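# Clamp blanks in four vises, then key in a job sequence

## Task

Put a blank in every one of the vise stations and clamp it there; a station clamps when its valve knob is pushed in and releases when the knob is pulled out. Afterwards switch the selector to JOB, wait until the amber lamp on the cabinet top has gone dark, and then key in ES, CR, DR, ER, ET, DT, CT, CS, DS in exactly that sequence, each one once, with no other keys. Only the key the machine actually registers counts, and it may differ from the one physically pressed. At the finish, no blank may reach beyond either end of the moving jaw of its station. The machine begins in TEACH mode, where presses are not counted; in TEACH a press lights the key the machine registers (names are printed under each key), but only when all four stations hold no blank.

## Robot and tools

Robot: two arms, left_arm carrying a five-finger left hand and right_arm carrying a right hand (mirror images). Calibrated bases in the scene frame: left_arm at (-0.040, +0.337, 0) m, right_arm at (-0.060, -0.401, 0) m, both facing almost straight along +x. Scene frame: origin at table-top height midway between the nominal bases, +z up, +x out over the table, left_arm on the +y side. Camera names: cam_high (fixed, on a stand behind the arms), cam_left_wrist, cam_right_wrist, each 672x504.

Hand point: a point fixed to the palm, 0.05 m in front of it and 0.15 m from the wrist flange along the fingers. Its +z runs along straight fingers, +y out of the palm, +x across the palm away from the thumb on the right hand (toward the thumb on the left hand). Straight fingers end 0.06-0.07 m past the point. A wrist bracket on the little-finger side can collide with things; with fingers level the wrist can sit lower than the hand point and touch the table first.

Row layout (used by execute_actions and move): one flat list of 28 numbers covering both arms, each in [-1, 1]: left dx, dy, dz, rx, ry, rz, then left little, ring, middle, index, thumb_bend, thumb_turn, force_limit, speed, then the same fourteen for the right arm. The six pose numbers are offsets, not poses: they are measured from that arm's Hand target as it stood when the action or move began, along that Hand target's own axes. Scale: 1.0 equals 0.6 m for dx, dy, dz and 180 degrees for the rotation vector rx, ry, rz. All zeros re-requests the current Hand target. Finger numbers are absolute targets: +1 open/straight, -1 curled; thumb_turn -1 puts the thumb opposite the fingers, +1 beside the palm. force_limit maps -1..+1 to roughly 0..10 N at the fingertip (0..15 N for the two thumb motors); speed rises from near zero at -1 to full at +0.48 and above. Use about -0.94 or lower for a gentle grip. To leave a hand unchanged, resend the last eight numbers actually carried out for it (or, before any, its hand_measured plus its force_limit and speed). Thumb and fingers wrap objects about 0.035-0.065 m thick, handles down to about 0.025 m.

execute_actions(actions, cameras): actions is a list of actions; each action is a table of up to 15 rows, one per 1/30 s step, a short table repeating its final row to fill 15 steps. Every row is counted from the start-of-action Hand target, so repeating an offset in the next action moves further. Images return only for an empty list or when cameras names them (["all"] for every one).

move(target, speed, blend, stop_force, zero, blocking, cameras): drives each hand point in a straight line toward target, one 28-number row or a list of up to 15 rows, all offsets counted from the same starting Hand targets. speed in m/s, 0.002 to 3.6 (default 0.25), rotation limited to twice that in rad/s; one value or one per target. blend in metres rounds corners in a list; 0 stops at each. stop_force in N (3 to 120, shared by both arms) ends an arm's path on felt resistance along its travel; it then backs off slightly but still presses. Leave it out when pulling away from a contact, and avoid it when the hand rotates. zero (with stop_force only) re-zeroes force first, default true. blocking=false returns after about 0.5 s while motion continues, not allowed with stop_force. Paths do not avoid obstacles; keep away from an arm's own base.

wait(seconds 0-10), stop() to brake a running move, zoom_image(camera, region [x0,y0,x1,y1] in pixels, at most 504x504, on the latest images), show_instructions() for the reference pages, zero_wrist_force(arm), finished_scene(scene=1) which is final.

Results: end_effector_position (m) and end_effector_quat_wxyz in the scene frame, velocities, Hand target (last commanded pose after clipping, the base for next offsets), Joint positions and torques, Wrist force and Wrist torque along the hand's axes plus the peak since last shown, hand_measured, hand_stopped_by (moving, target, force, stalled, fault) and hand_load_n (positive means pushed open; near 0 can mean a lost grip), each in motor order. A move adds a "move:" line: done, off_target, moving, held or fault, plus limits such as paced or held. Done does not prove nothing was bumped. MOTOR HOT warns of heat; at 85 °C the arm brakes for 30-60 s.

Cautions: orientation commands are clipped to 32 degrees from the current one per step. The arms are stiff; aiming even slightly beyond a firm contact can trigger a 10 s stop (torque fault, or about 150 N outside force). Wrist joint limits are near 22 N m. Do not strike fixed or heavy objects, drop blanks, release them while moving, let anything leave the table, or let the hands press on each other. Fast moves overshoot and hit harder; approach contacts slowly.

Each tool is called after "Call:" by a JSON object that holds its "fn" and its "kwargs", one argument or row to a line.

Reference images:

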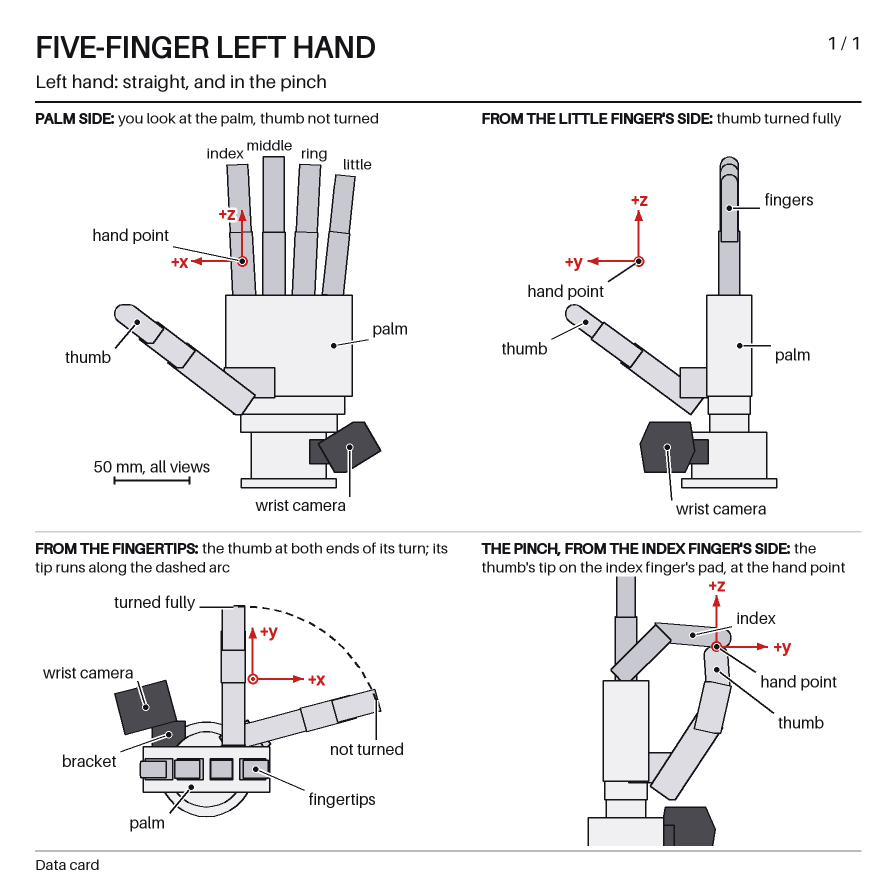

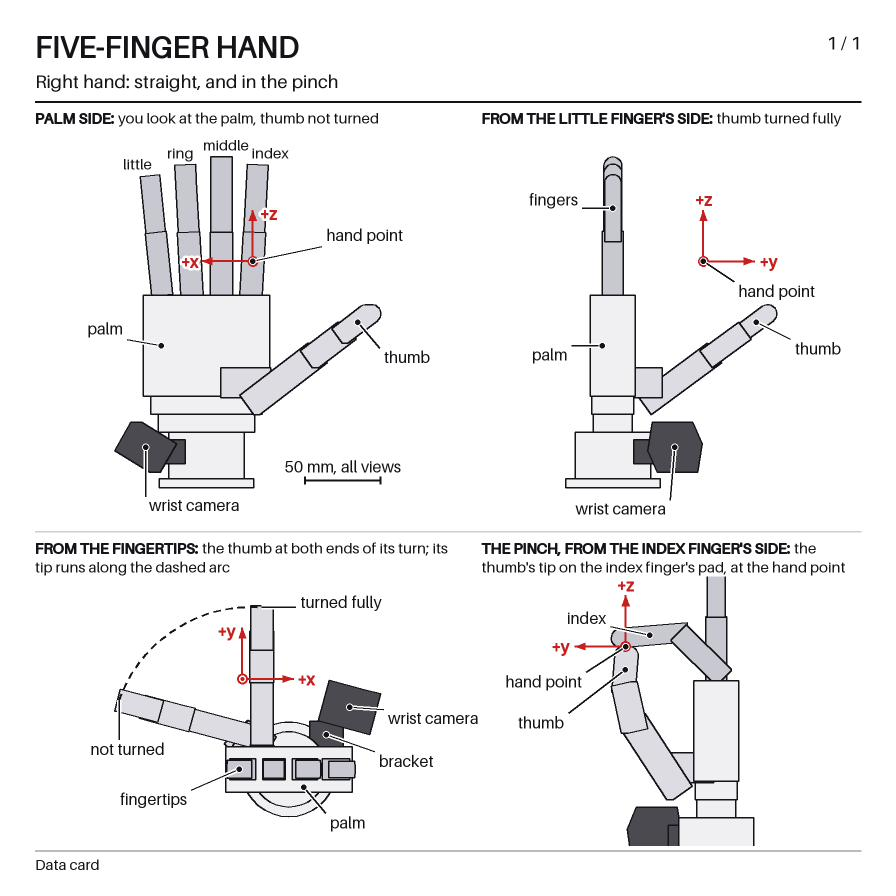

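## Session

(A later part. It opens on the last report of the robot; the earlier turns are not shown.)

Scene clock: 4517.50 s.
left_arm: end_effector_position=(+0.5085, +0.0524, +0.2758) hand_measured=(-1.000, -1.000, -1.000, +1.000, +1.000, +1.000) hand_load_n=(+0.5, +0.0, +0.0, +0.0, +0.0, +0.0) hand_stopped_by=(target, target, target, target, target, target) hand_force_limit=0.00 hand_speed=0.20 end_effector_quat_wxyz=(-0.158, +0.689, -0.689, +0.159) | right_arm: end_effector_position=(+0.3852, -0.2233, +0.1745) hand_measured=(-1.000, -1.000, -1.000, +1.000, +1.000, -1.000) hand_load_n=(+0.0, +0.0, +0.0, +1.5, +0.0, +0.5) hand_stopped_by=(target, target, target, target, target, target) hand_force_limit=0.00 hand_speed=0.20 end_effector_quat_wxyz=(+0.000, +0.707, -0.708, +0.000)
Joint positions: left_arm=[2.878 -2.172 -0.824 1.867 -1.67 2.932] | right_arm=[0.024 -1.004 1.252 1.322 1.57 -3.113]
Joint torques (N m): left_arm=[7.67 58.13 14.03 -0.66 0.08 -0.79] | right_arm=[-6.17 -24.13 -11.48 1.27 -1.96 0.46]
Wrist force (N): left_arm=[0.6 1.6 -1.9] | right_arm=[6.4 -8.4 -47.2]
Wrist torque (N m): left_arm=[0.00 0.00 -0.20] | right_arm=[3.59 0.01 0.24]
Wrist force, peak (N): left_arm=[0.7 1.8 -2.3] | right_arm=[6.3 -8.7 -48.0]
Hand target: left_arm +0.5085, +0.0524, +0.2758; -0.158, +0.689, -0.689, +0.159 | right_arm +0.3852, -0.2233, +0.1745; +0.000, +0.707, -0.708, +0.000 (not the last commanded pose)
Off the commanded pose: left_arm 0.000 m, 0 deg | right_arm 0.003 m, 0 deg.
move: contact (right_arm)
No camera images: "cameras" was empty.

Call:
{"fn": "move", "kwargs": {
  "target": [
    [0,0,0,0,0,0,-1,-1,-1,1,1,1,0,0.2,0,0,-0.085,0,0,0,-1,-1,-1,1,1,-1,0,0.2],
    [0,0,0,0,0,0,-1,-1,-1,1,1,1,0,0.2,0.0348,-0.2215,-0.085,0.25,0,0,1,1,1,1,1,1,0,0.2]
  ],
  "speed": [0.08,0.2],
  "cameras": []
}}

Call:
{"fn": "move", "kwargs": {
  "target": [0,0,0,0,0,0,-1,-1,-1,1,1,1,0,0.2,0,0.0943,0.0943,0,0,0,1,1,1,1,1,1,0,0.2],
  "speed": 0.1,
  "cameras": ["cam_right_wrist"]
}}

Call:
{"fn": "zoom_image", "kwargs": {
  "camera": "cam_right_wrist",
  "region": [400, 240, 600, 440]
}}

Call:
{"fn": "zoom_image", "kwargs": {
  "camera": "cam_right_wrist",
  "region": [440, 270, 520, 370]
}}

Scene clock: 4594.67 s.
left_arm: end_effector_position=(+0.5085, +0.0524, +0.2758) hand_measured=(-1.000, -1.000, -1.000, +1.000, +1.000, +1.000) hand_load_n=(+0.0, +0.5, +0.0, +0.0, +0.0, +0.0) hand_stopped_by=(target, target, target, target, target, target) hand_force_limit=0.00 hand_speed=0.20 end_effector_quat_wxyz=(-0.158, +0.689, -0.689, +0.159) | right_arm: end_effector_position=(+0.5180, -0.2444, +0.2256) hand_measured=(+1.000, +1.000, +1.000, +1.000, +1.000, +1.000) hand_load_n=(+0.0, +0.0, +0.0, +0.0, +0.0, -0.5) hand_stopped_by=(target, target, target, target, target, target) hand_force_limit=0.00 hand_speed=0.20 end_effector_quat_wxyz=(-0.271, +0.653, -0.654, +0.271)
Joint positions: left_arm=[2.878 -2.172 -0.824 1.867 -1.67 2.932] | right_arm=[-0.019 -1.277 1.415 0.647 1.56 -3.152]
Joint torques (N m): left_arm=[8.08 57.9 14.19 -0.73 0.02 -0.88] | right_arm=[-9.95 -43.93 -5.41 -0.94 -1.43 -0.91]
Wrist force (N): left_arm=[0.5 1.6 -1.9] | right_arm=[2.5 -0.5 -1.2]
Wrist torque (N m): left_arm=[-0.01 0.02 -0.21] | right_arm=[0.42 -0.22 -0.06]
Wrist force, peak (N): left_arm=[0.4 1.7 -2.3] | right_arm=[6.3 -8.4 -47.4]
Hand target: left_arm +0.5085, +0.0524, +0.2758; -0.158, +0.689, -0.689, +0.159 | right_arm +0.5180, -0.2444, +0.2256; -0.271, +0.653, -0.654, +0.271
Off the commanded pose: left_arm 0.000 m, 0 deg | right_arm 0.000 m, 0 deg.
move: done
No camera images: "cameras" was empty.

Scene clock: 4596.07 s.
left_arm: end_effector_position=(+0.5085, +0.0524, +0.2758) hand_measured=(-1.000, -1.000, -1.000, +1.000, +1.000, +1.000) hand_load_n=(+0.0, +0.0, +0.0, +0.0, +0.0, +0.0) hand_stopped_by=(target, target, target, target, target, target) hand_force_limit=0.00 hand_speed=0.20 end_effector_quat_wxyz=(-0.158, +0.689, -0.689, +0.159) | right_arm: end_effector_position=(+0.5181, -0.2445, +0.1457) hand_measured=(+1.000, +1.000, +1.000, +1.000, +1.000, +1.000) hand_load_n=(+0.0, +0.0, +0.0, +0.0, +0.0, +0.0) hand_stopped_by=(target, target, target, target, target, target) hand_force_limit=0.00 hand_speed=0.20 end_effector_quat_wxyz=(-0.271, +0.653, -0.654, +0.271)
Joint positions: left_arm=[2.878 -2.172 -0.824 1.867 -1.67 2.932] | right_arm=[-0.019 -1.233 1.565 0.453 1.56 -3.152]
Joint torques (N m): left_arm=[8.07 57.98 14.26 -0.67 0.09 -0.87] | right_arm=[8.35 -18.81 -3.49 -1.26 -1.28 0.99]
Wrist force (N): left_arm=[0.6 1.6 -1.9] | right_arm=[2.4 -0.5 -1.1]
Wrist torque (N m): left_arm=[-0.01 0.00 -0.21] | right_arm=[0.40 -0.21 -0.09]
Wrist force, peak (N): left_arm=[0.8 1.8 -2.1] | right_arm=[2.7 -0.5 -1.3]
Hand target: left_arm +0.5085, +0.0524, +0.2758; -0.158, +0.689, -0.689, +0.159 | right_arm +0.5181, -0.2444, +0.1456; -0.271, +0.653, -0.654, +0.271
Off the commanded pose: left_arm 0.000 m, 0 deg | right_arm 0.000 m, 0 deg.
move: done
camera_calibration:
cam_right_wrist: T_world_to_cam=[[-0.649076, -0.264368, -0.71331, 0.374446], [-0.525914, 0.833444, 0.169663, 0.457071], [0.54965, 0.485264, -0.680003, 0.0478128], [0, 0, 0, 1]] pos_world=[0.457144, -0.305153, 0.222061]
Images, in order (width x height): cam_right_wrist 672x504.

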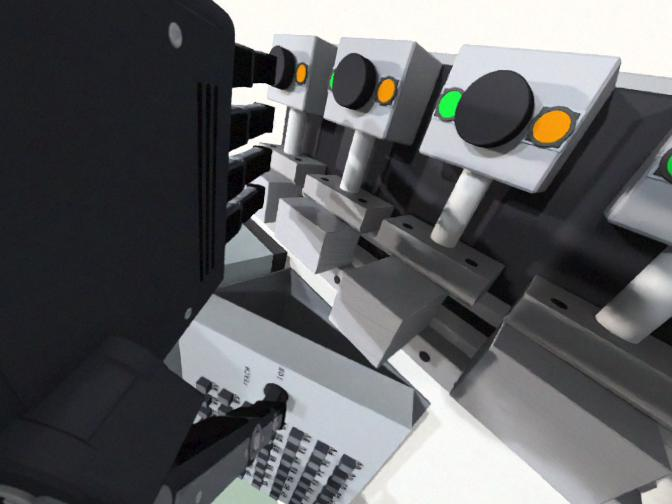

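Scaled by 2.520 from the camera's 672x504 image, which has a finer 960x720 frame.

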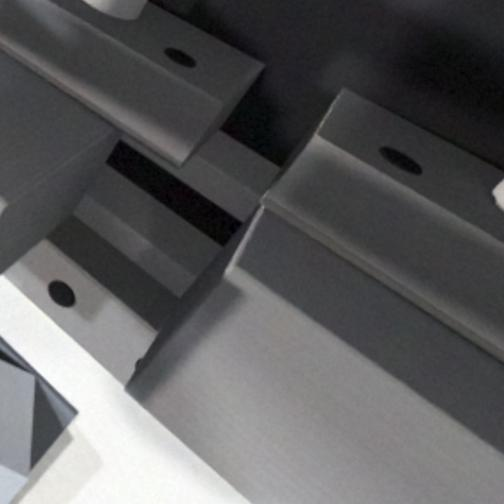

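Scaled by 5.040 from the camera's 672x504 image, which has a finer 960x720 frame.

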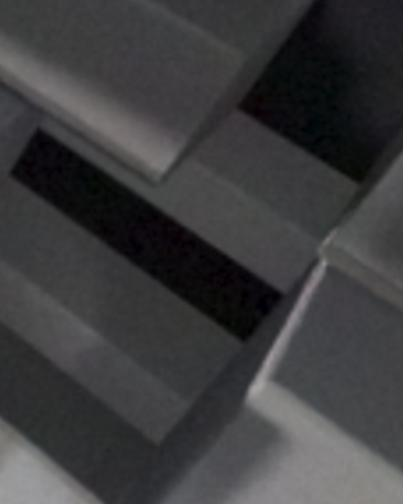

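Call:
{"fn": "move", "kwargs": {
  "target": [0,0,0,0,0,0,-1,-1,-1,1,1,1,0,0.2,0,0.0094,-0.0094,0,0,0,1,1,1,1,1,1,0,0.2],
  "speed": 0.05,
  "cameras": ["cam_right_wrist"]
}}

Call:
{"fn": "zoom_image", "kwargs": {
  "camera": "cam_right_wrist",
  "region": [460, 290, 520, 350]
}}

Call:
{"fn": "zoom_image", "kwargs": {
  "camera": "cam_right_wrist",
  "region": [600, 400, 660, 460]
}}

Scene clock: 4632.93 s.
left_arm: end_effector_position=(+0.5085, +0.0524, +0.2758) hand_measured=(-1.000, -1.000, -1.000, +1.000, +1.000, +1.000) hand_load_n=(+0.0, +0.0, +0.0, -0.5, +0.0, +0.0) hand_stopped_by=(target, target, target, target, target, target) hand_force_limit=0.00 hand_speed=0.20 end_effector_quat_wxyz=(-0.158, +0.689, -0.689, +0.159) | right_arm: end_effector_position=(+0.5102, -0.2444, +0.1456) hand_measured=(+1.000, +1.000, +1.000, +1.000, +1.000, +1.000) hand_load_n=(+0.0, +0.0, +0.0, +0.0, +0.0, -0.5) hand_stopped_by=(target, target, target, target, target, target) hand_force_limit=0.00 hand_speed=0.20 end_effector_quat_wxyz=(-0.271, +0.653, -0.654, +0.271)
Joint positions: left_arm=[2.878 -2.172 -0.824 1.867 -1.67 2.932] | right_arm=[-0.019 -1.251 1.59 0.446 1.56 -3.152]
Joint torques (N m): left_arm=[7.84 57.76 14.59 -0.61 -0.03 -0.82] | right_arm=[-10.88 -43.58 -3.65 -1.22 -2.31 -1.38]
Wrist force (N): left_arm=[0.5 1.4 -2.0] | right_arm=[2.5 -0.4 -1.2]
Wrist torque (N m): left_arm=[-0.03 0.01 -0.20] | right_arm=[0.42 -0.22 -0.08]
Wrist force, peak (N): left_arm=[1.1 1.5 -2.2] | right_arm=[2.6 -0.4 -1.2]
Hand target: left_arm +0.5085, +0.0524, +0.2758; -0.158, +0.689, -0.689, +0.159 | right_arm +0.5101, -0.2444, +0.1456; -0.271, +0.653, -0.654, +0.271
Off the commanded pose: left_arm 0.000 m, 0 deg | right_arm 0.000 m, 0 deg.
move: done
camera_calibration:
cam_right_wrist: T_world_to_cam=[[-0.648995, -0.264415, -0.713366, 0.369236], [-0.526103, 0.833305, 0.169758, 0.452871], [0.549565, 0.485476, -0.67992, 0.0521228], [0, 0, 0, 1]] pos_world=[0.449244, -0.305053, 0.221961]
Images, in order (width x height): cam_right_wrist 672x504.

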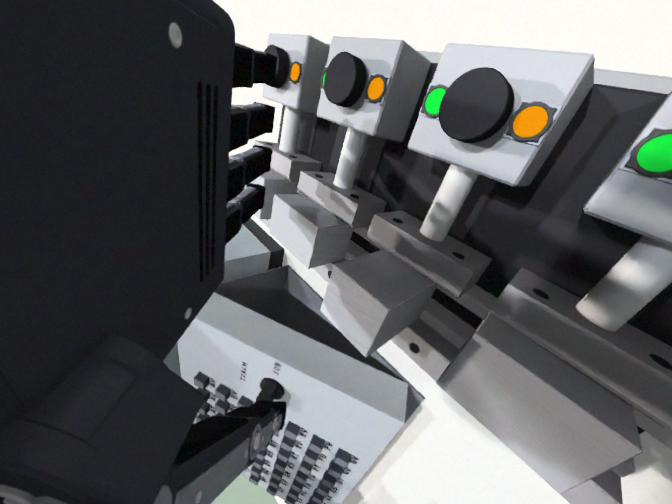

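Scaled by 8.400 from the camera's 672x504 image, which has a finer 960x720 frame.

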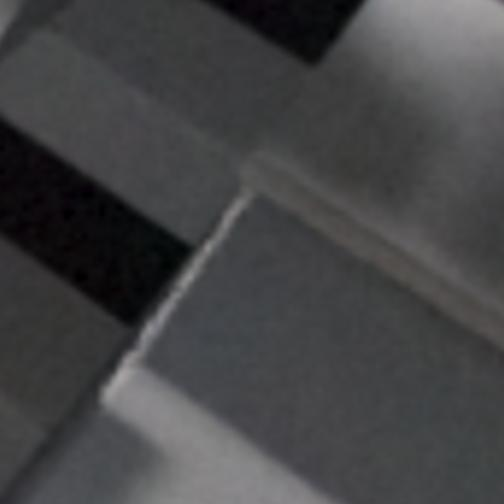

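Scaled by 8.400 from the camera's 672x504 image, which has a finer 960x720 frame.

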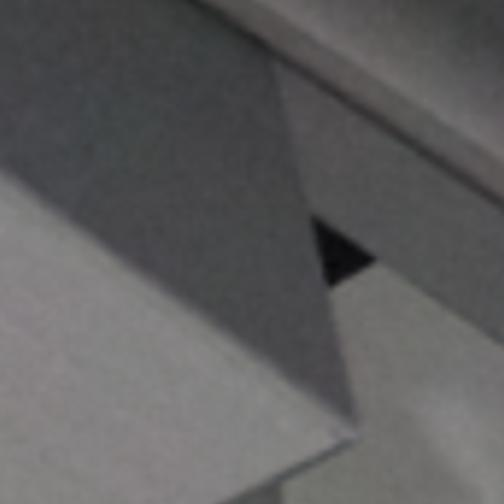

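Call:
{"fn": "move", "kwargs": {
  "target": [
    [0,0,0,0,0,0,-1,-1,-1,1,1,1,0,0.2,0,-0.1296,-0.1296,0,0,0,1,1,1,1,1,1,0,0.2],
    [0,0,0,0,0,0,-1,-1,-1,1,1,1,0,0.2,0.3022,0.0455,-0.2458,-0.25,0,0,1,1,1,1,1,1,0,0.2]
  ],
  "speed": [0.12,0.25],
  "cameras": ["all"]
}}

Call:
{"fn": "zoom_image", "kwargs": {
  "camera": "cam_high",
  "region": [215, 180, 355, 350]
}}

Call:
{"fn": "zoom_image", "kwargs": {
  "camera": "cam_high",
  "region": [380, 320, 460, 400]
}}

Call:
{"fn": "zoom_image", "kwargs": {
  "camera": "cam_high",
  "region": [330, 260, 430, 340]
}}

Scene clock: 4683.67 s.
left_arm: end_effector_position=(+0.5085, +0.0524, +0.2758) hand_measured=(-1.000, -1.000, -1.000, +1.000, +1.000, +1.000) hand_load_n=(+0.0, +0.0, +0.0, +0.0, +0.0, +0.0) hand_stopped_by=(target, target, target, target, target, target) hand_force_limit=0.00 hand_speed=0.20 end_effector_quat_wxyz=(-0.158, +0.689, -0.689, +0.159) | right_arm: end_effector_position=(+0.3863, -0.4254, +0.2305) hand_measured=(+1.000, +1.000, +1.000, +1.000, +1.000, +1.000) hand_load_n=(+0.0, +0.0, +0.0, +0.0, -0.5, +0.0) hand_stopped_by=(target, target, target, target, target, target) hand_force_limit=0.00 hand_speed=0.20 end_effector_quat_wxyz=(-0.001, +0.707, -0.708, +0.000)
Joint positions: left_arm=[2.878 -2.172 -0.824 1.867 -1.67 2.932] | right_arm=[-0.376 -1.074 1.216 1.428 1.57 -3.514]
Joint torques (N m): left_arm=[7.68 57.81 14.76 -0.63 -0.07 -0.77] | right_arm=[-9.72 -23 -17.93 4.6 2.06 -1.14]
Wrist force (N): left_arm=[0.3 1.4 -1.7] | right_arm=[1.8 -0.3 -1.1]
Wrist torque (N m): left_arm=[-0.06 0.06 -0.21] | right_arm=[0.33 -0.08 0.04]
Wrist force, peak (N): left_arm=[0.5 1.9 -2.2] | right_arm=[2.9 -0.6 -1.3]
Hand target: left_arm +0.5085, +0.0524, +0.2758; -0.158, +0.689, -0.689, +0.159 | right_arm +0.3862, -0.4255, +0.2304; +0.000, +0.707, -0.708, +0.000
Off the commanded pose: left_arm 0.000 m, 0 deg | right_arm 0.000 m, 0 deg.
move: done
camera_calibration:
cam_left_wrist: T_world_to_cam=[[0.890941, -0.193151, 0.410994, -0.553901], [-0.376691, -0.819806, 0.431303, 0.106178], [0.253629, -0.539083, -0.803157, 0.235456], [0, 0, 0, 1]] pos_world=[0.473771, 0.106989, 0.370963]
cam_right_wrist: T_world_to_cam=[[-0.963351, -0.264182, -0.0465139, 0.269421], [-0.252175, 0.832801, 0.492799, 0.343636], [-0.0914518, 0.486468, -0.868899, 0.557375], [0, 0, 0, 1]] pos_world=[0.397177, -0.486149, 0.327491]

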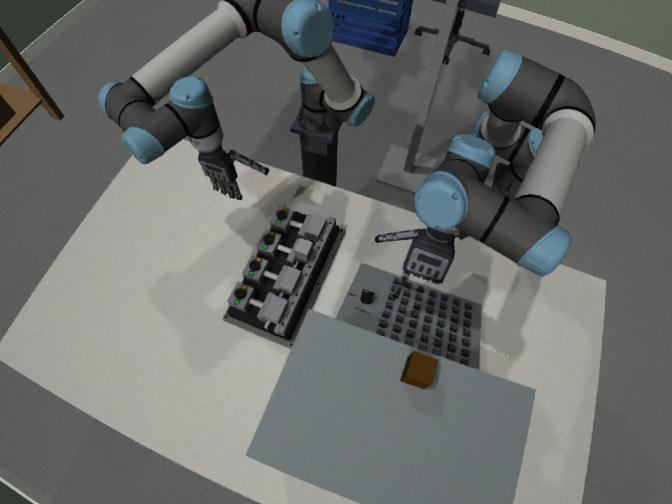

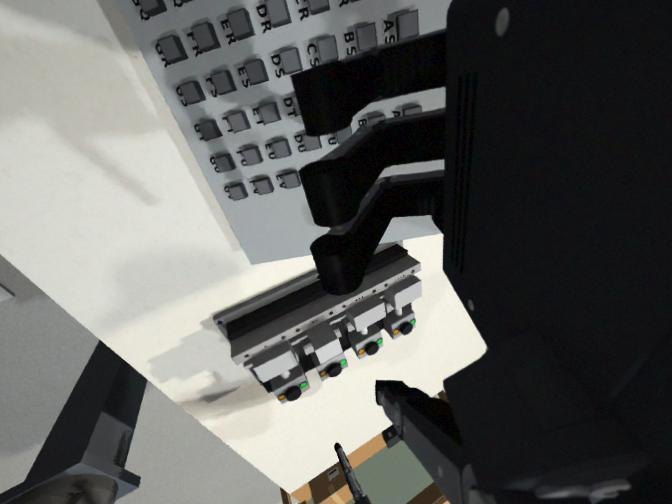

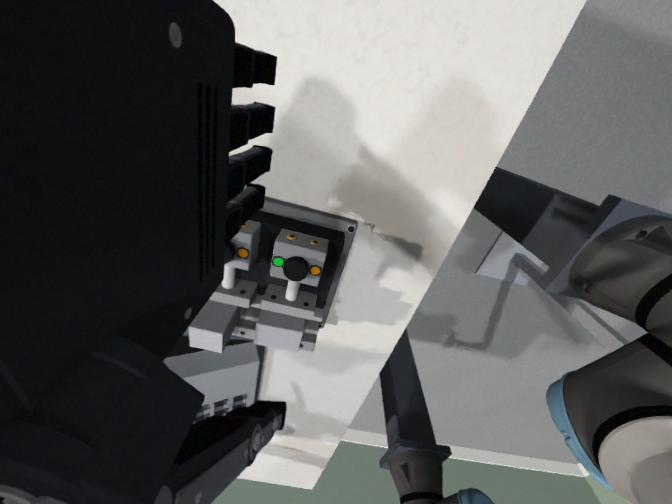

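Scaled by 2.965 from the camera's 672x504 image, which has a finer 960x720 frame.

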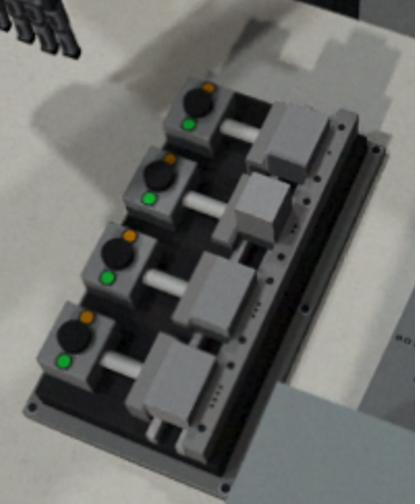

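Scaled by 6.300 from the camera's 672x504 image, which has a finer 960x720 frame.

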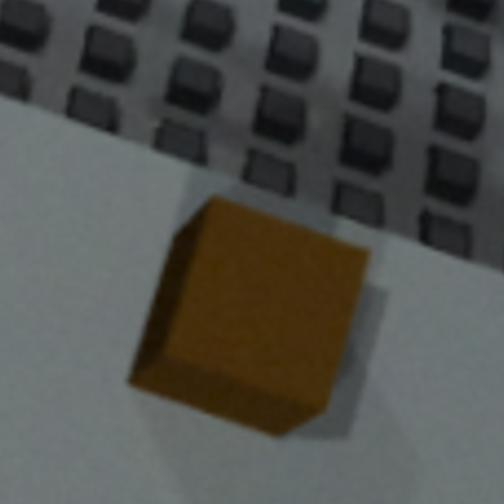

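Scaled by 5.040 from the camera's 672x504 image, which has a finer 960x720 frame.

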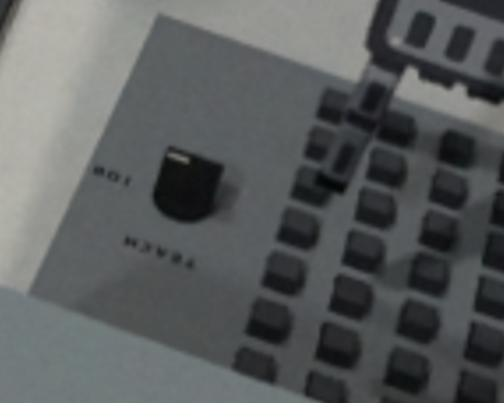

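Call:
{"fn": "finished_scene", "kwargs": {

}}

The scene is finished: the task was done.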